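# Put the forceps upright in the correct tool-block hole

## Task

Put the forceps upright in the tool block with their tips reaching the bottom of a hole. Use the hole at the block's green end if the forceps have never touched the bare table, and the hole at the red end if they have. Forceps that are still clean must not touch the table. The beaker and the block must end up standing. The task fails if the beaker's liquid spills, if the beaker is struck hard, or if the glass breaks from a strong squeeze, a hard press or a drop of more than a few centimetres.

## Robot and tools

Robot: two arms facing each other across a table. left_arm carries a five-finger left hand and stands on the +y side, with its base near (-0.042, +0.519, 0). right_arm carries a right hand and stands on the -y side, near (-0.047, -0.513, 0). These are scene-frame positions in metres. Arm names do not match image sides.

Frames: in the scene frame the origin sits on the table top midway between the bases, z = 0 is the table surface and +z points up. Reported hand positions, quaternions (wxyz), velocities and move targets use this frame. Every offset you send is instead expressed along the current Hand target's own axes.

Hand point: a spot 0.15 m out from the wrist flange and 0.05 m in front of the palm. Its +z runs along the straight fingers, +y points out of the palm and +x runs across the palm. On the right hand +x points away from the thumb; on the left hand it points toward the thumb. Straight fingers extend about 0.06 to 0.07 m past the point. A wrist bracket on the little-finger side can collide with things. With the fingers level, the wrist can hang below the point and reach the table first.

Row layout (28 numbers, each within [-1, 1], always both arms): left dx, dy, dz, rx, ry, rz, then the left hand's little, ring, middle, index, thumb_bend, thumb_turn, force_limit, speed; after that the same 14 for the right arm. dx..rz are an offset from that arm's Hand target as it was when the action or move began, not a pose. Scale: 1.0 = 0.6 m of travel or 180 degrees, and rx, ry, rz together form one rotation vector. Each new action or move starts counting from the new Hand target, so sending the same offset twice moves the hand twice. All six pose numbers at 0 re-request the current Hand target. Finger targets run from +1 (straight or open) to -1 (curled). thumb_turn runs from +1 (beside the palm) to -1 (opposite the fingers). force_limit runs from -1 (about 0 N) to +1 (10 N, 15 N on the thumb). speed rises to full at +0.48. For a gentle grip, close with speed -0.94 or lower. To keep a hand unchanged, repeat the last eight hand numbers you sent for it; there is no 'no change' value. The thumb opposed against the fingers can hold objects about 0.035 to 0.065 m thick, and handles down to about 0.025 m.

Tools:
- execute_actions(actions, cameras): actions is a list of actions. Each action holds up to 15 rows, one per 1/30 s step, and every row counts from the action's starting Hand target. A short action repeats its last row for the remaining steps. Send an empty list to get camera images.
- move(target, speed, blend, stop_force, zero, blocking, cameras): target is one 28-number row or a list of up to 15 rows. Every row is an offset from the same starting Hand targets, not from the row before. speed is in m/s (0.002 to 3.6, default 0.25), and turning is capped at twice that in rad/s. blend is a corner radius in metres; 0 means stop at each target. stop_force is in newtons (3 to 120) and ends an arm's path when its wrist sensor feels that much push against the motion. Do not rely on it while the hand rotates, and leave it out when backing away from a contact. zero (default true) re-zeroes the sensor before the move. blocking=false returns early and cannot be combined with stop_force. The result adds a 'move:' line with an ending such as done, off_target, moving, held or fault, plus the limits that acted (paced = pose clipped, held = steps withheld).
- wait(seconds 0 to 10, cameras): lets the scene run on with the last commands held.
- stop(cameras): brakes a running move.
- zoom_image(camera, region [x0,y0,x1,y1] in pixels, at most 504 square): enlarges part of the latest image. Cameras are cam_high, cam_low, cam_left_wrist and cam_right_wrist, all 504x504.
- show_instructions(): shows the reference pages.
- zero_wrist_force(arm): tares the wrist sensor of left_arm or right_arm.
- finished_scene(scene): closes the current scene, given by its number. This cannot be undone.

Result lines: Hand target is the last commanded pose after clipping, and the next offsets count from it. end_effector_position and end_effector_quat_wxyz give where the hand point actually is, often a little short of the target. Joint positions and torques are listed, with torque including the arm's own weight. Wrist force and Wrist torque are given along the hand's axes, plus the peak since the last report. hand_measured, hand_stopped_by (moving, target, force, stalled, fault) and hand_load_n follow the motor order above; a load near zero means the grip has been lost. MOTOR HOT appears once a motor reaches 70 °C, and at 85 °C the arm brakes for a while.

Cautions: orientation commands are clipped to 32 degrees from the measured orientation on each step. The arms are stiff, so a target even slightly beyond a firm contact can trigger a fault stop. A fault stop comes from about 150 N of external force or from exceeding a joint torque limit (24.3 N m on the wrist joints); the arm then halts for 10 s. Keep the arms from striking each other, and never close one hand on the other. Approach the beaker slowly and never squeeze, press or drop it. Release nothing while it is moving, and let nothing fall or end up off the table. Keep the forceps off the bare table unless you then use the red-end hole.

Each tool is called after ">>>" as name(argument=value, ...), one argument or row to a line, values as JSON.

Reference images:

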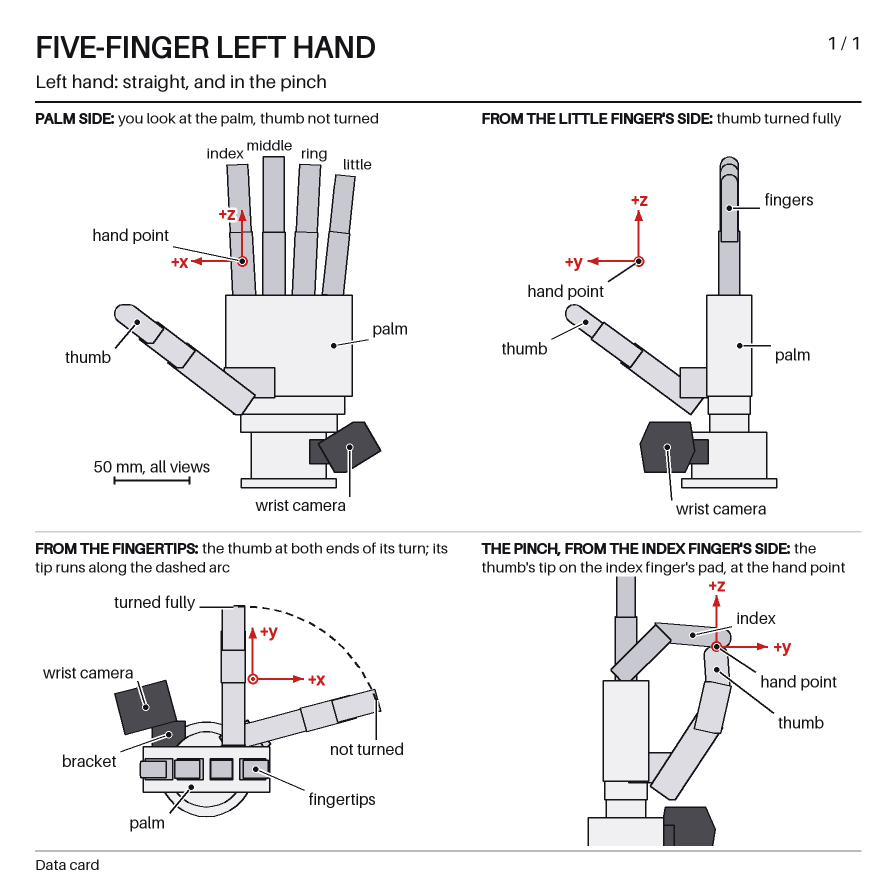

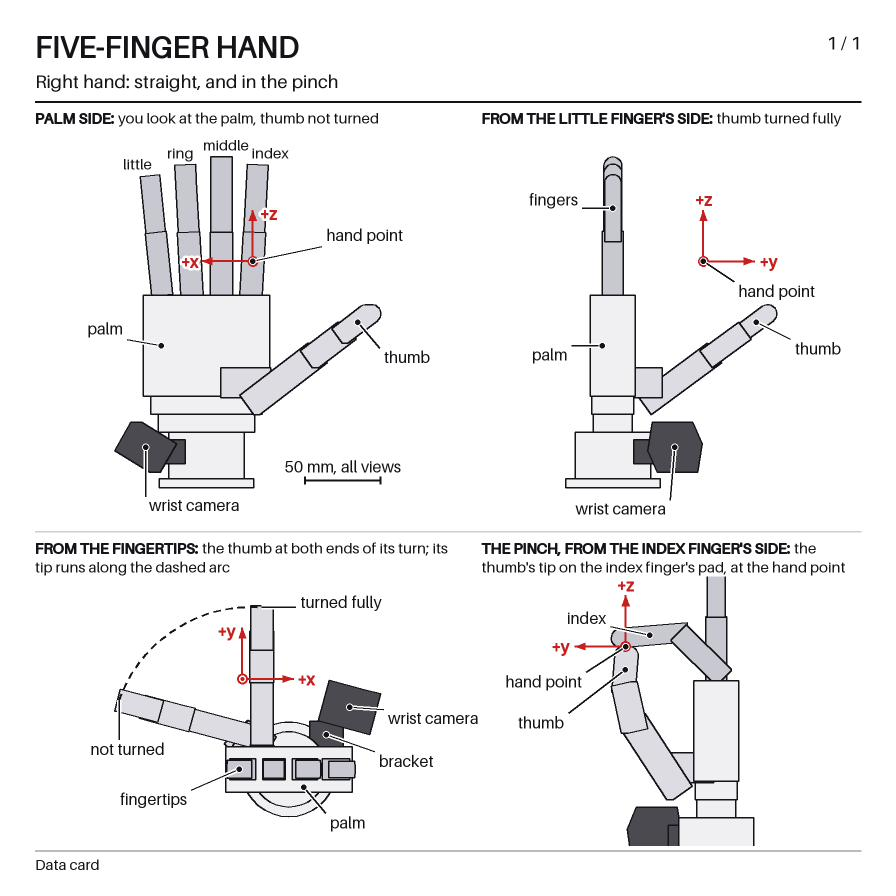

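## Session

>>> execute_actions(
  actions=[],
)

Scene clock: 0.00 s.
left_arm: end_effector_position=(+0.0782, +0.2457, +0.4841) hand_measured=(+1.000, +1.000, +1.000, +1.000, +1.000, +1.000) hand_load_n=(+0.0, +0.0, +0.0, +0.0, +0.0, +0.0) hand_stopped_by=(target, target, target, target, target, target) hand_force_limit=0.00 hand_speed=-0.80 end_effector_quat_wxyz=(+0.013, +0.938, -0.346, +0.027) | right_arm: end_effector_position=(+0.0742, -0.2475, +0.4838) hand_measured=(+1.000, +1.000, +1.000, +1.000, +1.000, +1.000) hand_load_n=(+0.0, +0.0, +0.0, +0.0, +0.0, +0.0) hand_stopped_by=(target, target, target, target, target, target) hand_force_limit=0.00 hand_speed=-0.80 end_effector_quat_wxyz=(+0.026, -0.327, +0.945, +0.008)
Joint positions: left_arm=[4.316 -1.409 -1.326 1.219 -1.548 1.879] | right_arm=[-1.171 -1.751 1.34 1.93 1.556 -1.87]
Joint velocities: within noise
Joint torques (N m): no reading
Motor temperatures (°C): left_arm=[36 37 37 40 48 42] | right_arm=[43 29 45 40 48 44]
Wrist force (N): no reading
Wrist torque (N m): no reading
Wrist force, peak (N): no reading
Hand target: left_arm +0.0782, +0.2457, +0.4841; +0.013, +0.938, -0.346, +0.027 | right_arm +0.0742, -0.2475, +0.4838; +0.026, -0.327, +0.945, +0.008

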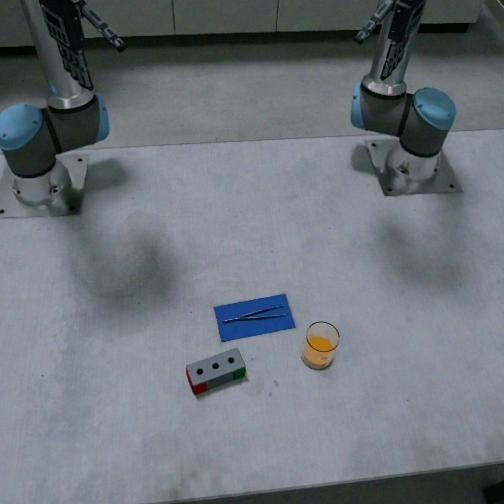

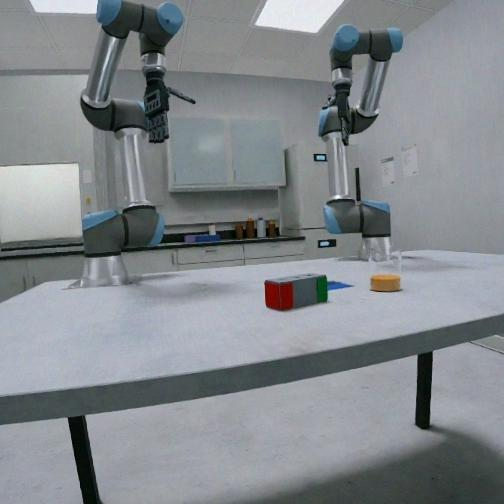

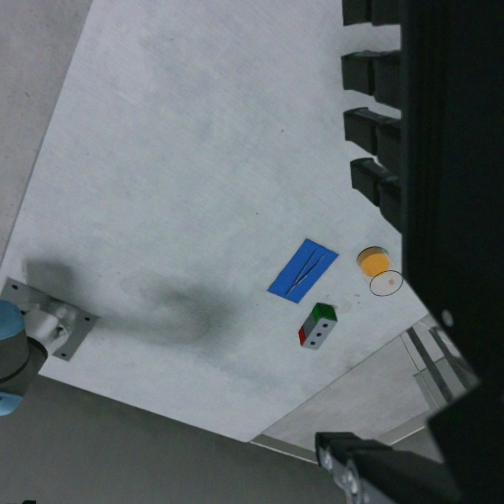

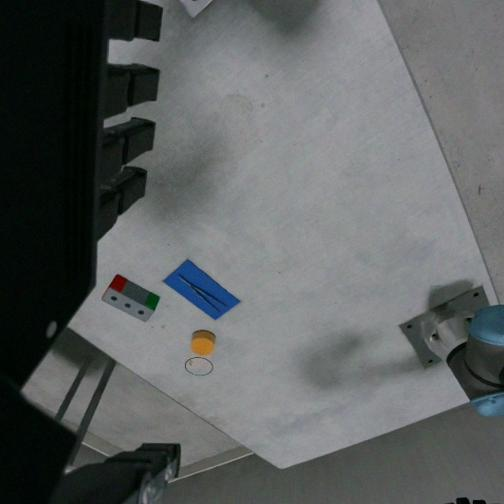

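>>> zoom_image(
  camera="cam_high",
  region=[170, 270, 360, 410],
)

>>> zoom_image(
  camera="cam_left_wrist",
  region=[250, 220, 420, 370],
)

>>> zoom_image(
  camera="cam_right_wrist",
  region=[90, 240, 250, 390],
)

>>> zoom_image(
  camera="cam_low",
  region=[240, 220, 440, 340],
)

>>> show_instructions(
)

Scaled by 2.653 from the camera's 504x504 image, which has a finer 720x720 frame.

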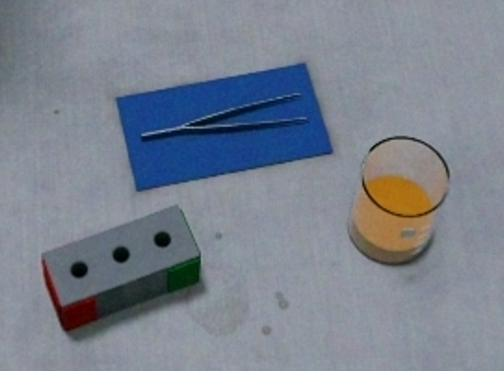

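Scaled by 2.965 from the camera's 504x504 image, which has a finer 720x720 frame.

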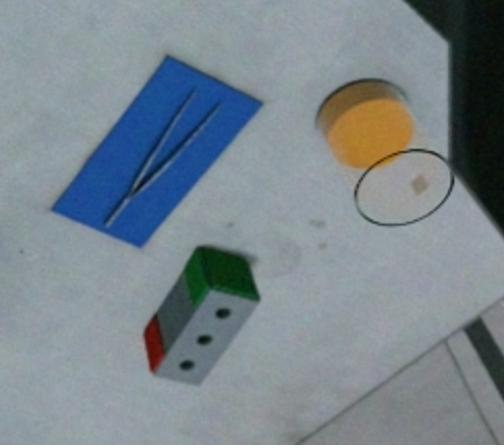

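Scaled by 3.150 from the camera's 504x504 image, which has a finer 720x720 frame.

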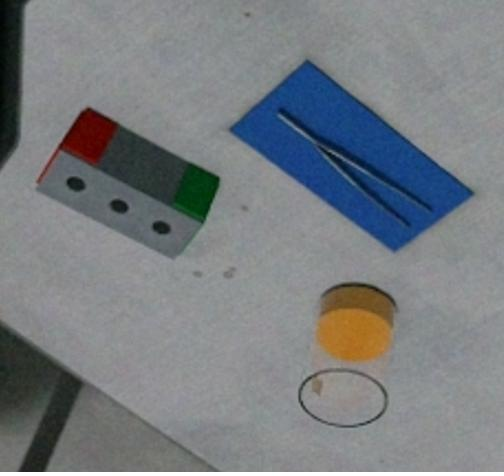

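Scaled by 2.520 from the camera's 504x504 image, which has a finer 720x720 frame.

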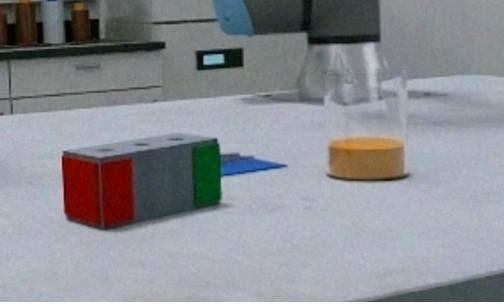

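Reference images for this scene: FIVE-FINGER LEFT HAND page 1, FIVE-FINGER HAND page 1.

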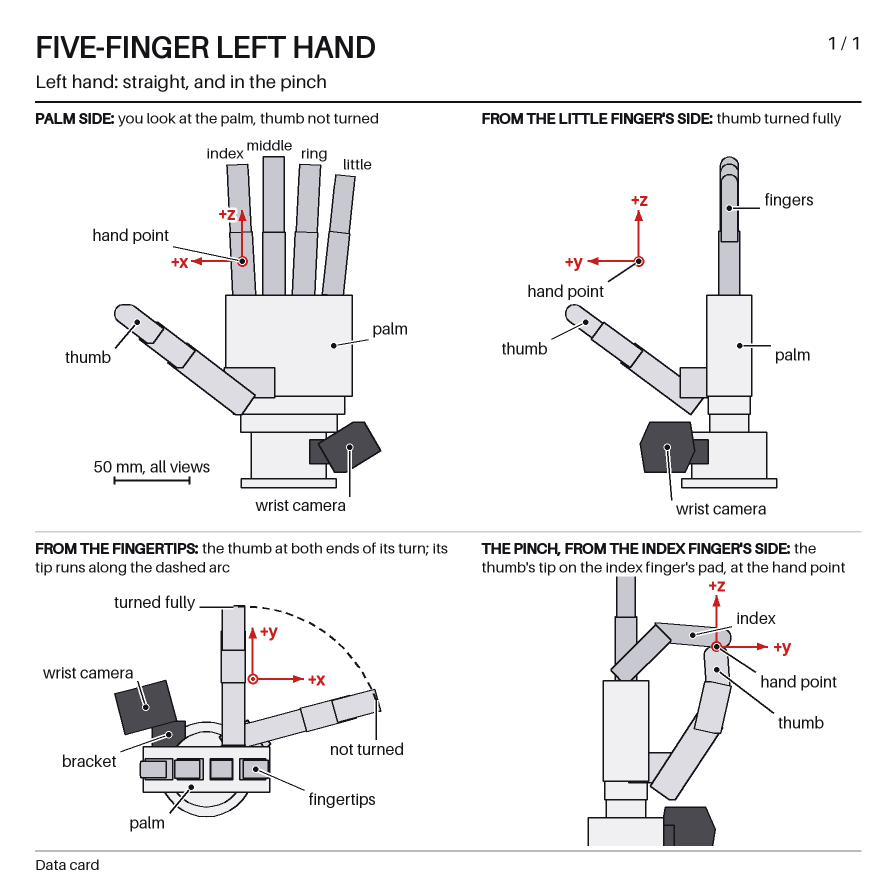

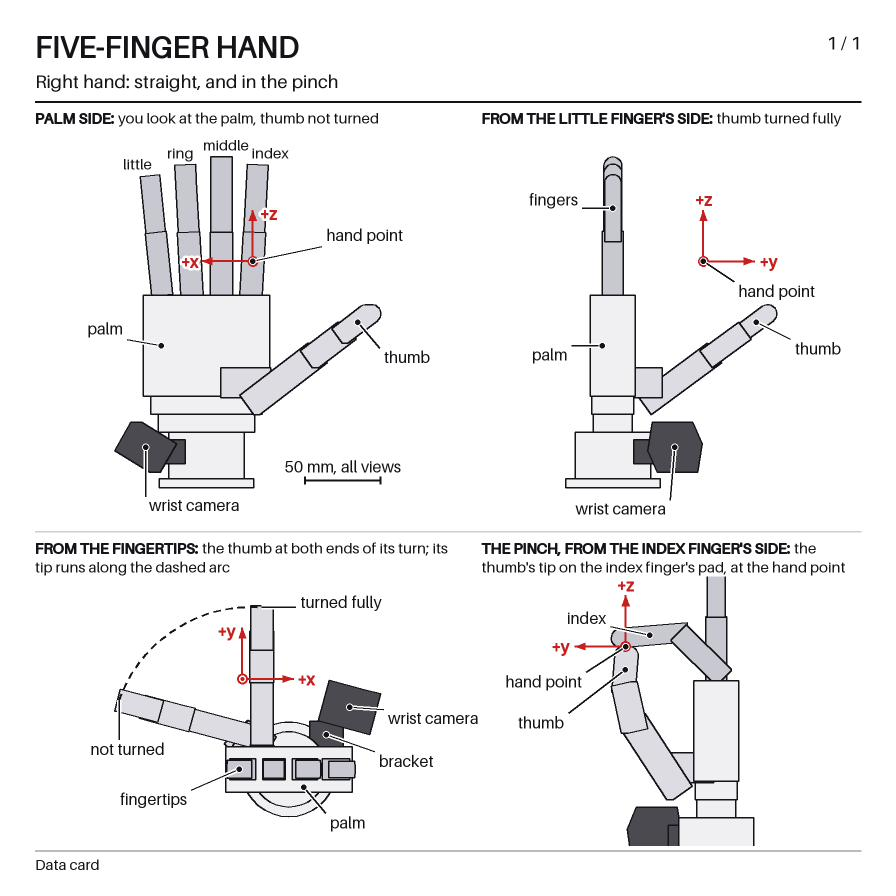

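>>> move(
  target=[0,0,0,0,0,0,1,1,1,1,1,1,0,-0.8,-0.426,-0.0018,0.564,0.2957,-0.1494,-0.2912,1,1,1,1,1,1,0,-0.8],
  speed=0.25,
  cameras=["all"],
)

Scene clock: 13.13 s.
left_arm: end_effector_position=(+0.0782, +0.2457, +0.4841) hand_measured=(+1.000, +1.000, +1.000, +1.000, +1.000, +1.000) hand_load_n=(+0.0, +0.0, +0.0, +0.0, +0.0, +0.0) hand_stopped_by=(target, target, target, target, target, target) hand_force_limit=0.00 hand_speed=-0.80 end_effector_quat_wxyz=(+0.013, +0.938, -0.346, +0.027) | right_arm: end_effector_position=(+0.2899, -0.0795, +0.1595) hand_measured=(+1.000, +1.000, +1.000, +1.000, +1.000, +1.000) hand_load_n=(+0.0, +0.0, -0.5, +0.0, +0.0, -0.5) hand_stopped_by=(target, target, target, target, target, target) hand_force_limit=0.00 hand_speed=-0.80 end_effector_quat_wxyz=(+0.368, -0.637, +0.587, -0.338)
Joint positions: left_arm=[4.316 -1.409 -1.326 1.219 -1.548 1.879] | right_arm=[-0.672 -1.333 1.757 0.261 2.227 -2.678]
Joint torques (N m): left_arm=[0.69 10.2 17.6 -2.46 -0.19 0.03] | right_arm=[-12.41 -44.36 -32.49 -0.99 1.18 -0.99]
Wrist force (N): left_arm=[-0.2 -0.2 0.1] | right_arm=[-0.1 0.4 -0.8]
Wrist torque (N m): left_arm=[-0.04 0.05 -0.01] | right_arm=[0.02 -0.05 -0.26]
Wrist force, peak (N): left_arm=[-0.6 0.0 0.2] | right_arm=[0.6 -0.2 -1.1]
Hand target: left_arm +0.0782, +0.2457, +0.4841; +0.013, +0.938, -0.346, +0.027 | right_arm +0.2900, -0.0795, +0.1596; -0.368, +0.637, -0.587, +0.338
Off the commanded pose: left_arm 0.000 m, 0 deg | right_arm 0.000 m, 0 deg.
move: done
camera_calibration:
cam_right_wrist: T_world_to_cam=[[-0.476886, -0.296021, -0.827618, 0.244468], [-0.583542, 0.810765, 0.0462524, 0.231865], [0.657312, 0.505007, -0.559383, 0.053052], [0, 0, 0, 1]] pos_world=[0.217015, -0.142412, 0.221278]

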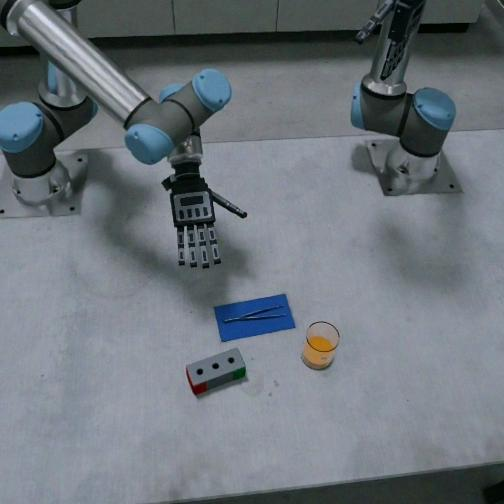

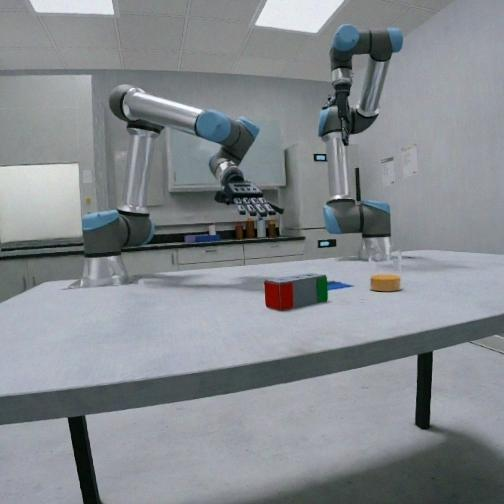

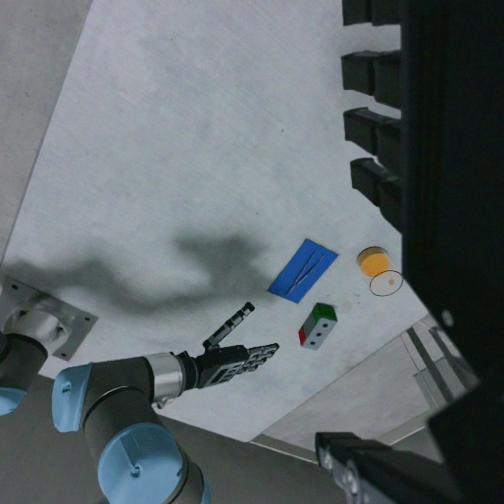

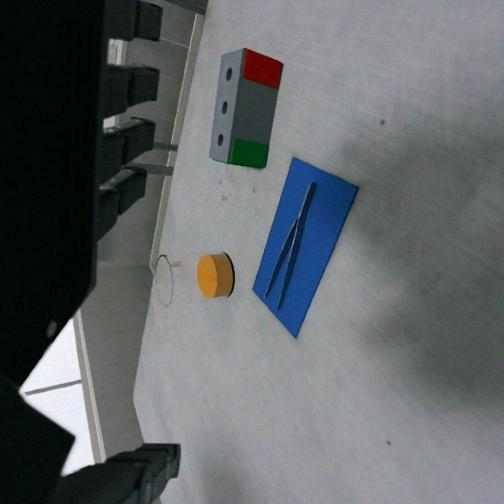

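>>> zoom_image(
  camera="cam_right_wrist",
  region=[240, 150, 370, 350],
)

>>> zoom_image(
  camera="cam_right_wrist",
  region=[200, 40, 300, 180],
)

>>> zoom_image(
  camera="cam_high",
  region=[205, 285, 305, 350],
)

Scaled by 2.520 from the camera's 504x504 image, which has a finer 720x720 frame.

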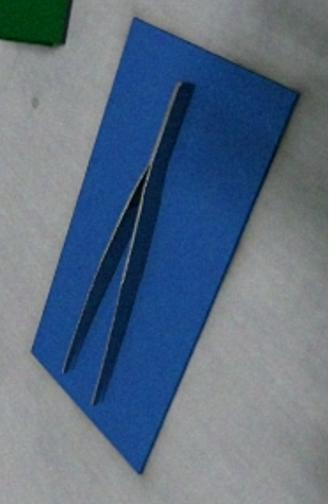

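Scaled by 3.600 from the camera's 504x504 image, which has a finer 720x720 frame.

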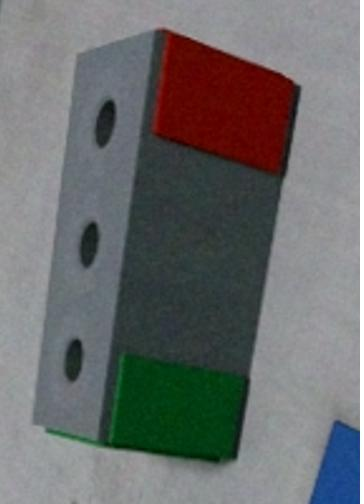

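Scaled by 5.040 from the camera's 504x504 image, which has a finer 720x720 frame.

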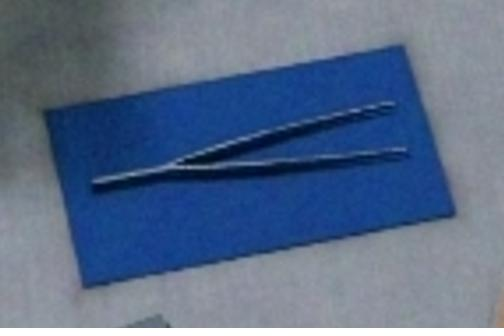

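>>> zoom_image(
  camera="cam_high",
  region=[0, 120, 120, 230],
)

>>> zoom_image(
  camera="cam_high",
  region=[340, 80, 480, 210],
)

>>> zoom_image(
  camera="cam_high",
  region=[150, 150, 270, 280],
)

>>> zoom_image(
  camera="cam_low",
  region=[200, 160, 420, 320],
)

Scaled by 4.200 from the camera's 504x504 image, which has a finer 720x720 frame.

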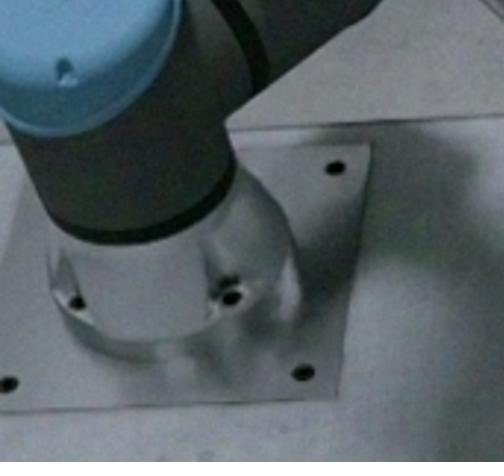

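Scaled by 3.600 from the camera's 504x504 image, which has a finer 720x720 frame.

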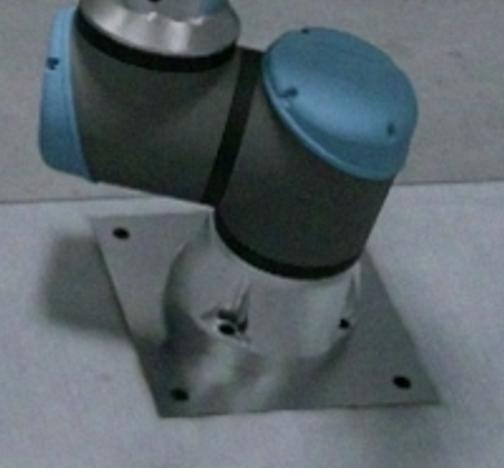

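Scaled by 3.877 from the camera's 504x504 image, which has a finer 720x720 frame.

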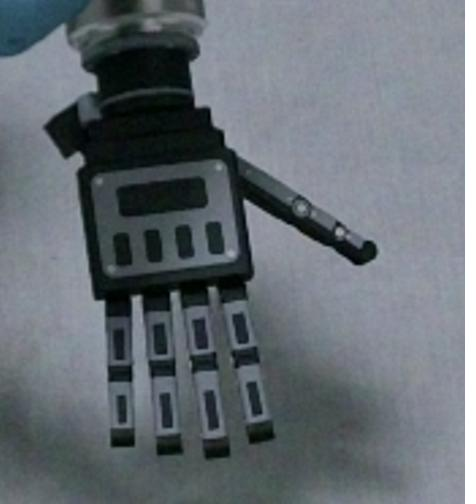

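Scaled by 2.291 from the camera's 504x504 image, which has a finer 720x720 frame.

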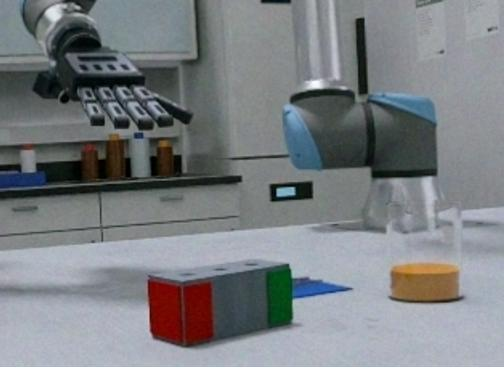

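>>> move(
  target=[0,0,0,0,0,0,1,1,1,1,1,1,0,-0.8,0,0,0,0,0,0,-1,-1,0.2,0.2,0.5,-1,-0.4,0],
  cameras=["cam_right_wrist","cam_high","cam_low"],
)

Scene clock: 16.77 s.
left_arm: end_effector_position=(+0.0782, +0.2457, +0.4841) hand_measured=(+1.000, +1.000, +1.000, +1.000, +1.000, +1.000) hand_load_n=(+0.0, +0.0, +0.0, +0.0, +0.0, +0.0) hand_stopped_by=(target, target, target, target, target, target) hand_force_limit=0.00 hand_speed=-0.80 end_effector_quat_wxyz=(+0.013, +0.938, -0.346, +0.027) | right_arm: end_effector_position=(+0.2900, -0.0795, +0.1596) hand_measured=(-1.000, -1.000, +0.200, +0.200, +0.500, -1.000) hand_load_n=(+0.0, +0.0, +0.0, +0.0, +0.0, +0.0) hand_stopped_by=(target, target, target, target, target, target) hand_force_limit=-0.40 hand_speed=0.00 end_effector_quat_wxyz=(+0.368, -0.637, +0.587, -0.338)
Joint positions: left_arm=[4.316 -1.409 -1.326 1.219 -1.548 1.879] | right_arm=[-0.672 -1.333 1.757 0.261 2.227 -2.678]
Joint torques (N m): left_arm=[-0.42 10.05 17.2 -2.17 -0.25 -0.32] | right_arm=[-9.22 -43.25 -26.41 2.13 -0.24 -1.89]
Wrist force (N): left_arm=[-0.1 -0.2 0.3] | right_arm=[-0.2 0.2 -0.8]
Wrist torque (N m): left_arm=[-0.04 0.03 0.00] | right_arm=[0.02 -0.04 -0.26]
Wrist force, peak (N): left_arm=[-0.6 0.0 0.4] | right_arm=[0.0 0.4 -1.1]
Hand target: left_arm +0.0782, +0.2457, +0.4841; +0.013, +0.938, -0.346, +0.027 | right_arm +0.2900, -0.0795, +0.1596; -0.368, +0.637, -0.587, +0.338
Off the commanded pose: left_arm 0.000 m, 0 deg | right_arm 0.000 m, 0 deg.
move: done
camera_calibration:
cam_right_wrist: T_world_to_cam=[[-0.476551, -0.295929, -0.827844, 0.244589], [-0.583499, 0.810807, 0.0460541, 0.231959], [0.657593, 0.504993, -0.559065, 0.0529084], [0, 0, 0, 1]] pos_world=[0.217115, -0.142412, 0.221378]
Images, in order (width x height): cam_high 504x504, cam_low 504x504, cam_right_wrist 504x504.

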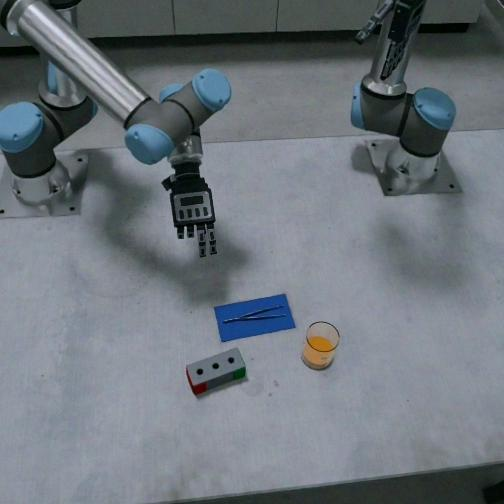

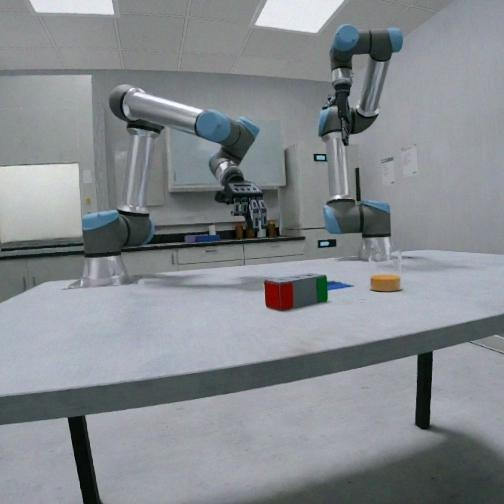

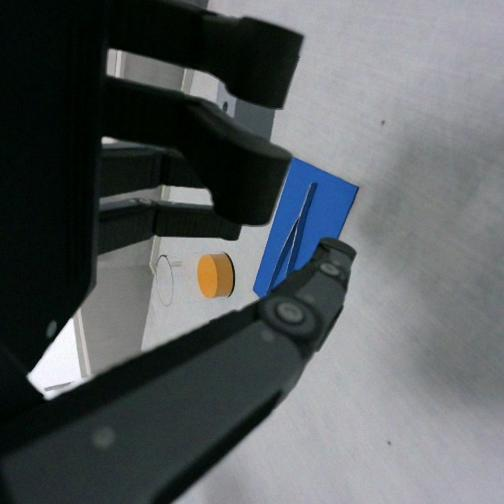

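>>> move(
  target=[0,0,0,0,0,0,1,1,1,1,1,1,0,-0.8,0,0,0,0,0,0,-1,-1,-0.1,-0.1,0.1,-1,-0.6,-0.7],
  cameras=["cam_right_wrist"],
)

Scene clock: 18.23 s.
left_arm: end_effector_position=(+0.0782, +0.2457, +0.4841) hand_measured=(+1.000, +1.000, +1.000, +1.000, +1.000, +1.000) hand_load_n=(+0.0, +0.0, +0.0, +0.0, +0.0, +0.0) hand_stopped_by=(target, target, target, target, target, target) hand_force_limit=0.00 hand_speed=-0.80 end_effector_quat_wxyz=(+0.013, +0.938, -0.346, +0.027) | right_arm: end_effector_position=(+0.2900, -0.0795, +0.1596) hand_measured=(-1.000, -1.000, -0.100, -0.100, +0.100, -1.000) hand_load_n=(+0.0, +0.0, +0.0, +0.0, +0.0, +0.0) hand_stopped_by=(target, target, target, target, target, target) hand_force_limit=-0.60 hand_speed=-0.70 end_effector_quat_wxyz=(+0.368, -0.637, +0.587, -0.338)
Joint positions: left_arm=[4.316 -1.409 -1.326 1.219 -1.548 1.879] | right_arm=[-0.672 -1.333 1.757 0.261 2.227 -2.678]
Joint torques (N m): left_arm=[0.44 10.21 18.05 -2.29 -0.21 0.09] | right_arm=[-3.63 -42.21 -19.19 1.13 -1.52 -1.71]
Wrist force (N): left_arm=[-0.2 -0.1 -0.1] | right_arm=[-0.2 0.3 -0.8]
Wrist torque (N m): left_arm=[-0.01 0.02 0.00] | right_arm=[0.03 -0.05 -0.26]
Wrist force, peak (N): left_arm=[-0.6 0.0 0.3] | right_arm=[-0.1 0.5 -1.0]
Hand target: left_arm +0.0782, +0.2457, +0.4841; +0.013, +0.938, -0.346, +0.027 | right_arm +0.2900, -0.0795, +0.1596; -0.368, +0.637, -0.587, +0.338
Off the commanded pose: left_arm 0.000 m, 0 deg | right_arm 0.000 m, 0 deg.
move: done
camera_calibration:
cam_right_wrist: T_world_to_cam=[[-0.476631, -0.295887, -0.827812, 0.244605], [-0.583498, 0.810802, 0.046155, 0.231936], [0.657535, 0.505026, -0.559103, 0.052934], [0, 0, 0, 1]] pos_world=[0.217115, -0.142412, 0.221378]
Images, in order (width x height): cam_right_wrist 504x504.

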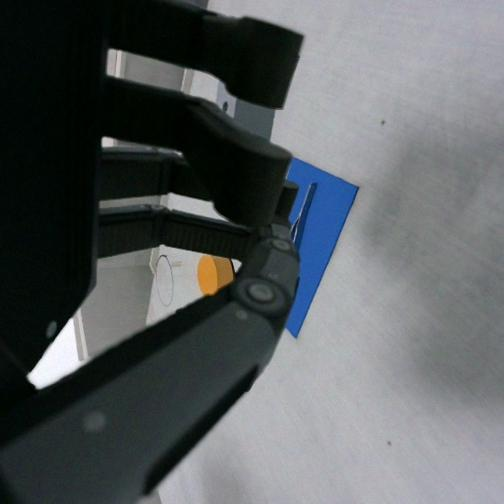

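>>> move(
  target=[0,0,0,0,0,0,1,1,1,1,1,1,0,-0.8,-0.056,0.069,0.18,0,0,0,1,1,1,1,1,1,-0.4,0],
  speed=0.15,
  cameras=["cam_right_wrist","cam_high"],
)

Scene clock: 21.10 s.
left_arm: end_effector_position=(+0.0782, +0.2457, +0.4841) hand_measured=(+1.000, +1.000, +1.000, +1.000, +1.000, +1.000) hand_load_n=(+0.0, +0.0, +0.0, +0.0, +0.0, +0.0) hand_stopped_by=(target, target, target, target, target, target) hand_force_limit=0.00 hand_speed=-0.80 end_effector_quat_wxyz=(+0.013, +0.938, -0.346, +0.027) | right_arm: end_effector_position=(+0.3598, -0.0400, +0.0697) hand_measured=(+1.000, +1.000, +1.000, +1.000, +1.000, +1.000) hand_load_n=(+0.0, +0.0, +0.0, +0.0, +0.0, -0.5) hand_stopped_by=(target, target, target, target, target, target) hand_force_limit=-0.40 hand_speed=0.00 end_effector_quat_wxyz=(+0.368, -0.637, +0.587, -0.338)
Joint positions: left_arm=[4.316 -1.409 -1.326 1.219 -1.548 1.879] | right_arm=[-0.731 -1.094 1.671 0.081 2.181 -2.723]
Joint torques (N m): left_arm=[0.58 9.82 16.43 -2.37 -0.26 -0.28] | right_arm=[13.23 -46.28 -3.7 0.39 2.8 1.6]
Wrist force (N): left_arm=[-0.4 0.1 0.0] | right_arm=[-0.2 0.2 -0.8]
Wrist torque (N m): left_arm=[0.01 0.07 -0.02] | right_arm=[-0.02 -0.03 -0.09]
Wrist force, peak (N): left_arm=[-0.7 0.1 0.1] | right_arm=[0.1 -0.1 -2.0]
Hand target: left_arm +0.0782, +0.2457, +0.4841; +0.013, +0.938, -0.346, +0.027 | right_arm +0.3597, -0.0399, +0.0697; -0.368, +0.637, -0.587, +0.338
Off the commanded pose: left_arm 0.000 m, 0 deg | right_arm 0.000 m, 0 deg.
move: done
camera_calibration:
cam_right_wrist: T_world_to_cam=[[-0.476598, -0.295906, -0.827824, 0.215114], [-0.583423, 0.810862, 0.0460477, 0.244646], [0.657626, 0.504918, -0.559094, -0.0631965], [0, 0, 0, 1]] pos_world=[0.286815, -0.102812, 0.131478]
Images, in order (width x height): cam_high 504x504, cam_right_wrist 504x504.

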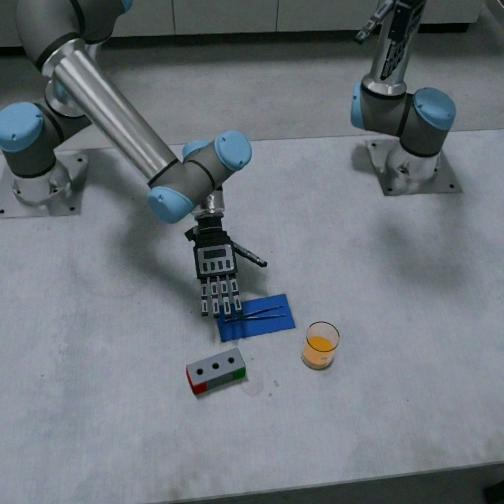

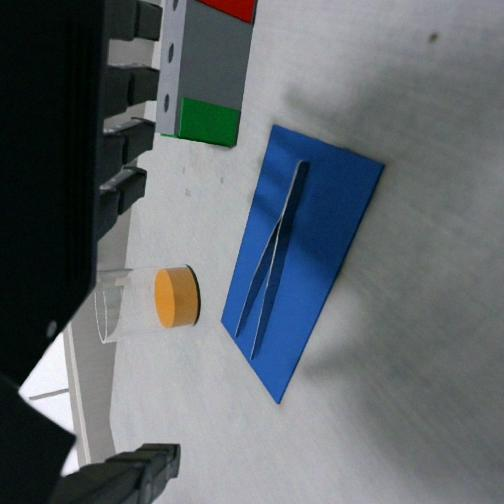

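>>> zoom_image(
  camera="cam_right_wrist",
  region=[260, 140, 340, 260],
)

>>> zoom_image(
  camera="cam_right_wrist",
  region=[220, 200, 320, 370],
)

>>> zoom_image(
  camera="cam_right_wrist",
  region=[200, 110, 400, 410],
)

Scaled by 4.200 from the camera's 504x504 image, which has a finer 720x720 frame.

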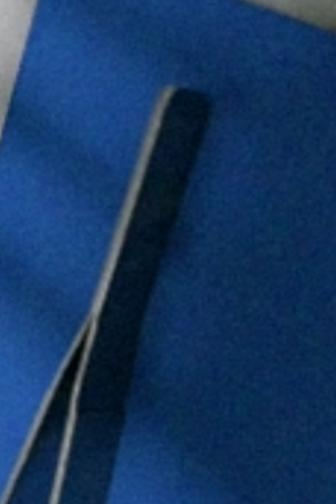

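Scaled by 2.965 from the camera's 504x504 image, which has a finer 720x720 frame.

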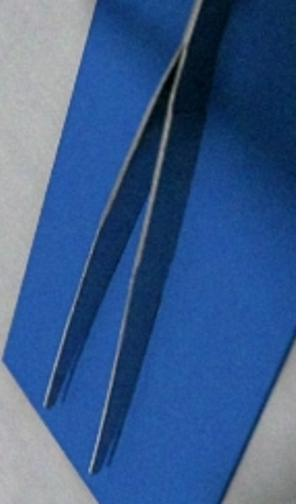

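Scaled by 1.680 from the camera's 504x504 image, which has a finer 720x720 frame.

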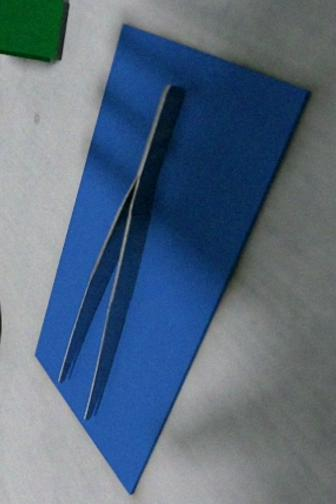

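>>> move(
  target=[0,0,0,0,0,0,1,1,1,1,1,1,0,-0.8,-0.0753,-0.0607,0.0873,0,-0.0113,-0.0065,0.4,0.4,-0.1,-0.1,0.5,-1,-0.4,0],
  speed=0.15,
  cameras=["cam_right_wrist","cam_high"],
)

>>> zoom_image(
  camera="cam_right_wrist",
  region=[150, 120, 350, 320],
)

Scene clock: 26.17 s.
left_arm: end_effector_position=(+0.0782, +0.2457, +0.4841) hand_measured=(+1.000, +1.000, +1.000, +1.000, +1.000, +1.000) hand_load_n=(+0.0, +0.0, +0.0, +0.0, +0.0, +0.0) hand_stopped_by=(target, target, target, target, target, target) hand_force_limit=0.00 hand_speed=-0.80 end_effector_quat_wxyz=(+0.013, +0.938, -0.346, +0.027) | right_arm: end_effector_position=(+0.4194, +0.0103, +0.0750) hand_measured=(+0.400, +0.400, -0.100, -0.100, +0.500, -1.000) hand_load_n=(+0.0, +0.0, +0.0, +0.0, +0.0, +0.0) hand_stopped_by=(target, target, target, target, target, target) hand_force_limit=-0.40 hand_speed=0.00 end_effector_quat_wxyz=(+0.375, -0.649, +0.574, -0.330)
Joint positions: left_arm=[4.316 -1.409 -1.326 1.219 -1.548 1.879] | right_arm=[-0.759 -0.964 1.437 0.158 2.126 -2.773]
Joint torques (N m): left_arm=[1.41 9.2 17.62 -2.25 -0.26 -0.21] | right_arm=[14.13 -60.64 -19.54 -0.87 2.55 1.54]
Wrist force (N): left_arm=[-0.4 0.1 0.3] | right_arm=[-0.3 0.2 -0.9]
Wrist torque (N m): left_arm=[0.01 0.07 -0.03] | right_arm=[0.03 -0.03 -0.21]
Wrist force, peak (N): left_arm=[-0.5 -0.2 0.4] | right_arm=[0.4 1.1 -1.8]
Hand target: left_arm +0.0782, +0.2457, +0.4841; +0.013, +0.938, -0.346, +0.027 | right_arm +0.4194, +0.0103, +0.0750; -0.375, +0.649, -0.574, +0.330
Off the commanded pose: left_arm 0.000 m, 0 deg | right_arm 0.000 m, 0 deg.
move: done
camera_calibration:
cam_right_wrist: T_world_to_cam=[[-0.464102, -0.315153, -0.827821, 0.257623], [-0.616193, 0.786243, 0.0461324, 0.252415], [0.636329, 0.531508, -0.559092, -0.116158], [0, 0, 0, 1]] pos_world=[0.349014, -0.0555296, 0.136678]
Images, in order (width x height): cam_high 504x504, cam_right_wrist 504x504.

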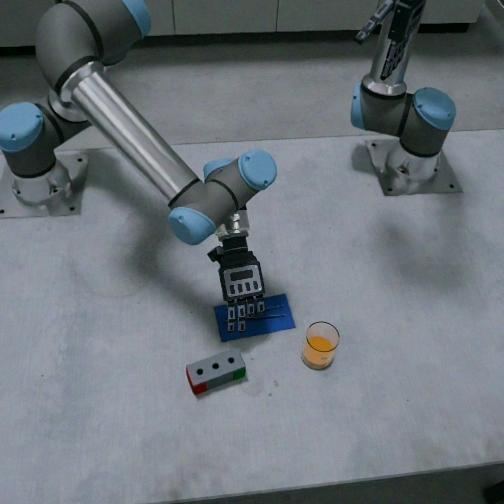

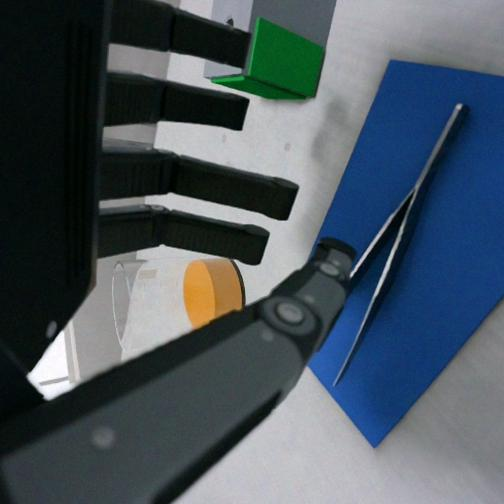

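Scaled by 2.520 from the camera's 504x504 image, which has a finer 720x720 frame.

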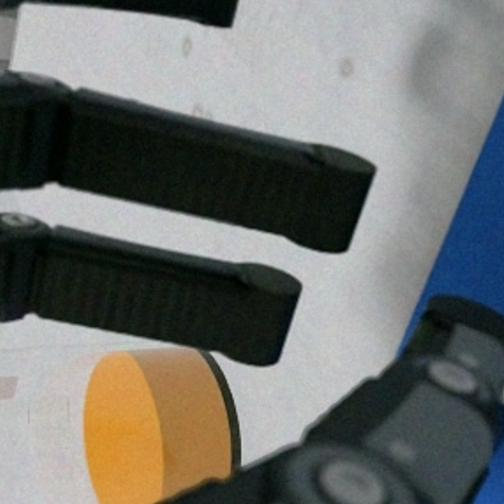

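>>> move(
  target=[0,0,0,0,0,0,1,1,1,1,1,1,0,-0.8,0,0.0577,0.0333,0,0,0,0.4,0.4,-0.1,-0.1,0.5,-1,-0.4,0],
  speed=0.1,
  cameras=["cam_right_wrist","cam_high"],
)

>>> zoom_image(
  camera="cam_right_wrist",
  region=[200, 120, 400, 320],
)

Scene clock: 28.63 s.
left_arm: end_effector_position=(+0.0782, +0.2457, +0.4841) hand_measured=(+1.000, +1.000, +1.000, +1.000, +1.000, +1.000) hand_load_n=(+0.0, +0.0, +0.0, +0.0, +0.0, +0.0) hand_stopped_by=(target, target, target, target, target, target) hand_force_limit=0.00 hand_speed=-0.80 end_effector_quat_wxyz=(+0.013, +0.938, -0.346, +0.027) | right_arm: end_effector_position=(+0.4192, +0.0102, +0.0348) hand_measured=(+0.400, +0.400, -0.100, -0.100, +0.500, -1.000) hand_load_n=(-0.5, +0.0, +0.0, +0.0, +0.0, +0.0) hand_stopped_by=(target, target, target, target, target, target) hand_force_limit=-0.40 hand_speed=0.00 end_effector_quat_wxyz=(+0.374, -0.649, +0.574, -0.330)
Joint positions: left_arm=[4.316 -1.409 -1.326 1.219 -1.548 1.879] | right_arm=[-0.759 -0.917 1.473 0.075 2.126 -2.773]
Joint torques (N m): left_arm=[0.95 9.36 17.24 -2.38 -0.65 -0.25] | right_arm=[13.14 -60.68 -34.1 1.92 2.36 -0.46]
Wrist force (N): left_arm=[-0.2 0.0 0.1] | right_arm=[-0.3 0.2 -0.8]
Wrist torque (N m): left_arm=[-0.01 0.04 -0.01] | right_arm=[0.01 -0.02 -0.26]
Wrist force, peak (N): left_arm=[-0.4 0.0 0.4] | right_arm=[-0.4 -1.0 -1.3]
Hand target: left_arm +0.0782, +0.2457, +0.4841; +0.013, +0.938, -0.346, +0.027 | right_arm +0.4193, +0.0103, +0.0351; -0.375, +0.649, -0.574, +0.330
Off the commanded pose: left_arm 0.000 m, 0 deg | right_arm 0.000 m, 0 deg.
move: done
camera_calibration:
cam_right_wrist: T_world_to_cam=[[-0.464336, -0.315294, -0.827637, 0.224437], [-0.616154, 0.786273, 0.0461498, 0.254189], [0.636197, 0.53138, -0.559364, -0.138448], [0, 0, 0, 1]] pos_world=[0.348914, -0.0555298, 0.0965786]
Images, in order (width x height): cam_high 504x504, cam_right_wrist 504x504.

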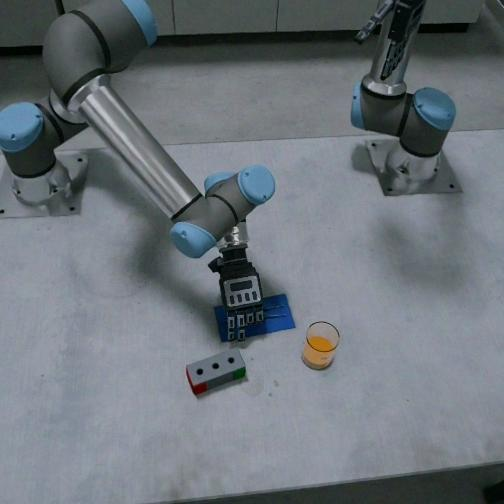

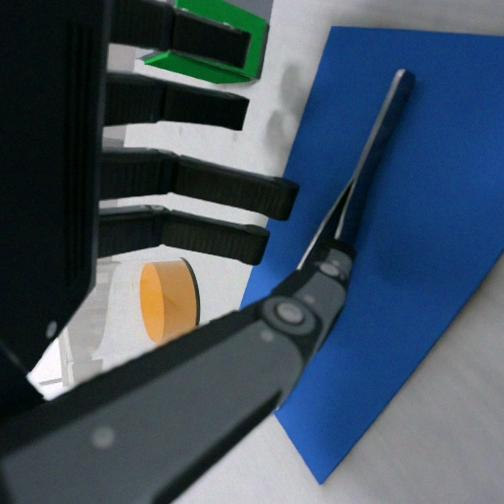

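Scaled by 2.520 from the camera's 504x504 image, which has a finer 720x720 frame.

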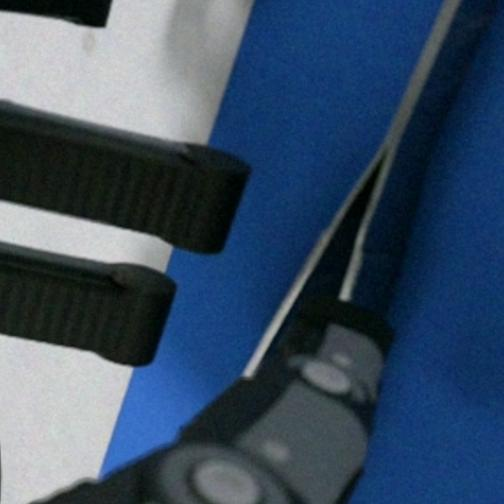

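>>> move(
  target=[
    [0,0,0,0,0,0,1,1,1,1,1,1,0,-0.8,0,-0.0093,0.0162,0,0,0,0.4,0.4,-0.1,-0.1,0.5,-1,-0.4,0],
    [0,0,0,0,0,0,1,1,1,1,1,1,0,-0.8,0,0.0095,0.0270,0,0,0,0.4,0.4,-0.1,-0.1,0.5,-1,-0.4,0],
  ],
  speed=0.06,
  cameras=["cam_right_wrist","cam_high"],
)

>>> zoom_image(
  camera="cam_right_wrist",
  region=[200, 120, 400, 320],
)

Scene clock: 30.87 s.
left_arm: end_effector_position=(+0.0782, +0.2457, +0.4841) hand_measured=(+1.000, +1.000, +1.000, +1.000, +1.000, +1.000) hand_load_n=(+0.0, +0.0, +0.0, +0.0, -0.5, -0.5) hand_stopped_by=(target, target, target, target, target, target) hand_force_limit=0.00 hand_speed=-0.80 end_effector_quat_wxyz=(+0.013, +0.938, -0.346, +0.027) | right_arm: end_effector_position=(+0.4305, +0.0119, +0.0224) hand_measured=(+0.400, +0.400, -0.100, -0.100, +0.490, -1.000) hand_load_n=(+0.0, +0.0, +0.0, +0.0, -40.5, -13.0) hand_stopped_by=(target, target, target, target, target, target) hand_force_limit=-0.40 hand_speed=0.00 end_effector_quat_wxyz=(+0.375, -0.649, +0.574, -0.330) end_effector_velocity=(-0.001, -0.001, -0.001) end_effector_angular_velocity=(-0.004, +0.004, +0.001)
Joint positions: left_arm=[4.316 -1.409 -1.326 1.219 -1.548 1.879] | right_arm=[-0.772 -0.888 1.458 0.055 2.116 -2.781]
Joint velocities: left_arm=[within noise] | right_arm=[0 0 0 0.006 0 0]
Joint torques (N m): left_arm=[-0.21 10.55 16.19 -2.27 -0.69 -0.14] | right_arm=[-3.54 42.02 35.95 7.14 -1.99 -1.41]
Wrist force (N): left_arm=[-0.3 -0.1 0.0] | right_arm=[-5.6 -92.7 -80.4]
Wrist torque (N m): left_arm=[-0.01 0.04 -0.02] | right_arm=[-3.83 1.28 -1.57]
Wrist force, peak (N): left_arm=[-0.6 0.1 -0.2] | right_arm=[-5.6 -92.7 -80.4]
Hand target: left_arm +0.0782, +0.2457, +0.4841; +0.013, +0.938, -0.346, +0.027 | right_arm +0.4304, +0.0117, +0.0220; -0.375, +0.649, -0.574, +0.330
Off the commanded pose: left_arm 0.000 m, 0 deg | right_arm 0.000 m, 0 deg.
move: done
camera_calibration:
cam_right_wrist: T_world_to_cam=[[-0.463589, -0.314543, -0.82834, 0.219512], [-0.616145, 0.786273, 0.0462628, 0.260479], [0.63675, 0.531825, -0.558312, -0.153684], [0, 0, 0, 1]] pos_world=[0.360115, -0.0540289, 0.0839761]
Images, in order (width x height): cam_high 504x504, cam_right_wrist 504x504.

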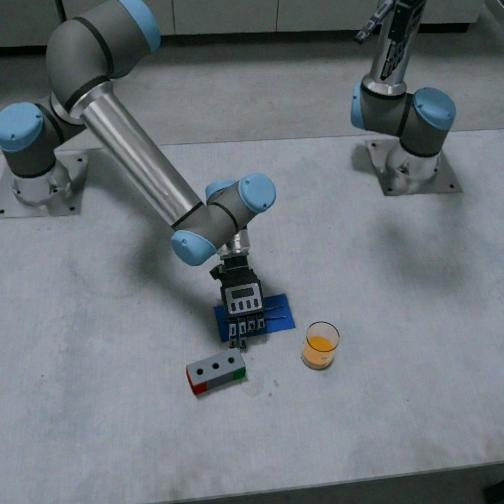

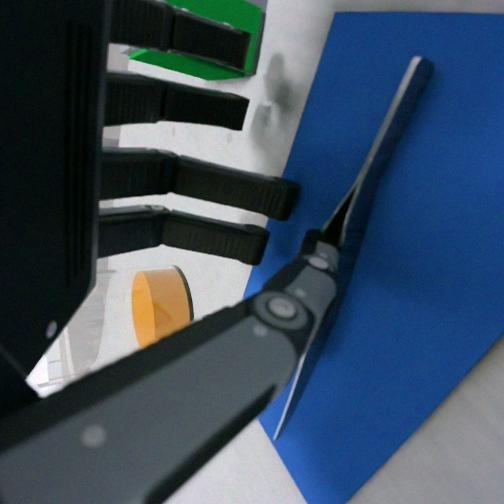

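Scaled by 2.520 from the camera's 504x504 image, which has a finer 720x720 frame.

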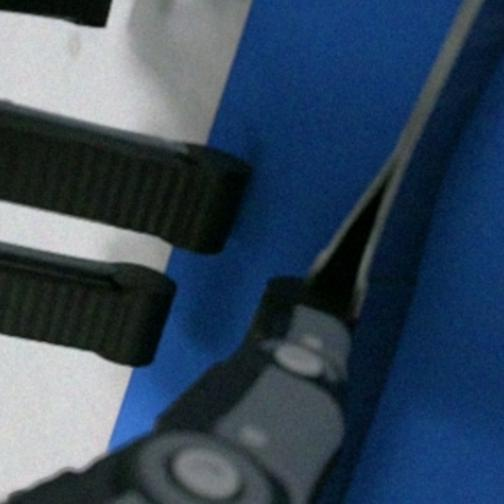

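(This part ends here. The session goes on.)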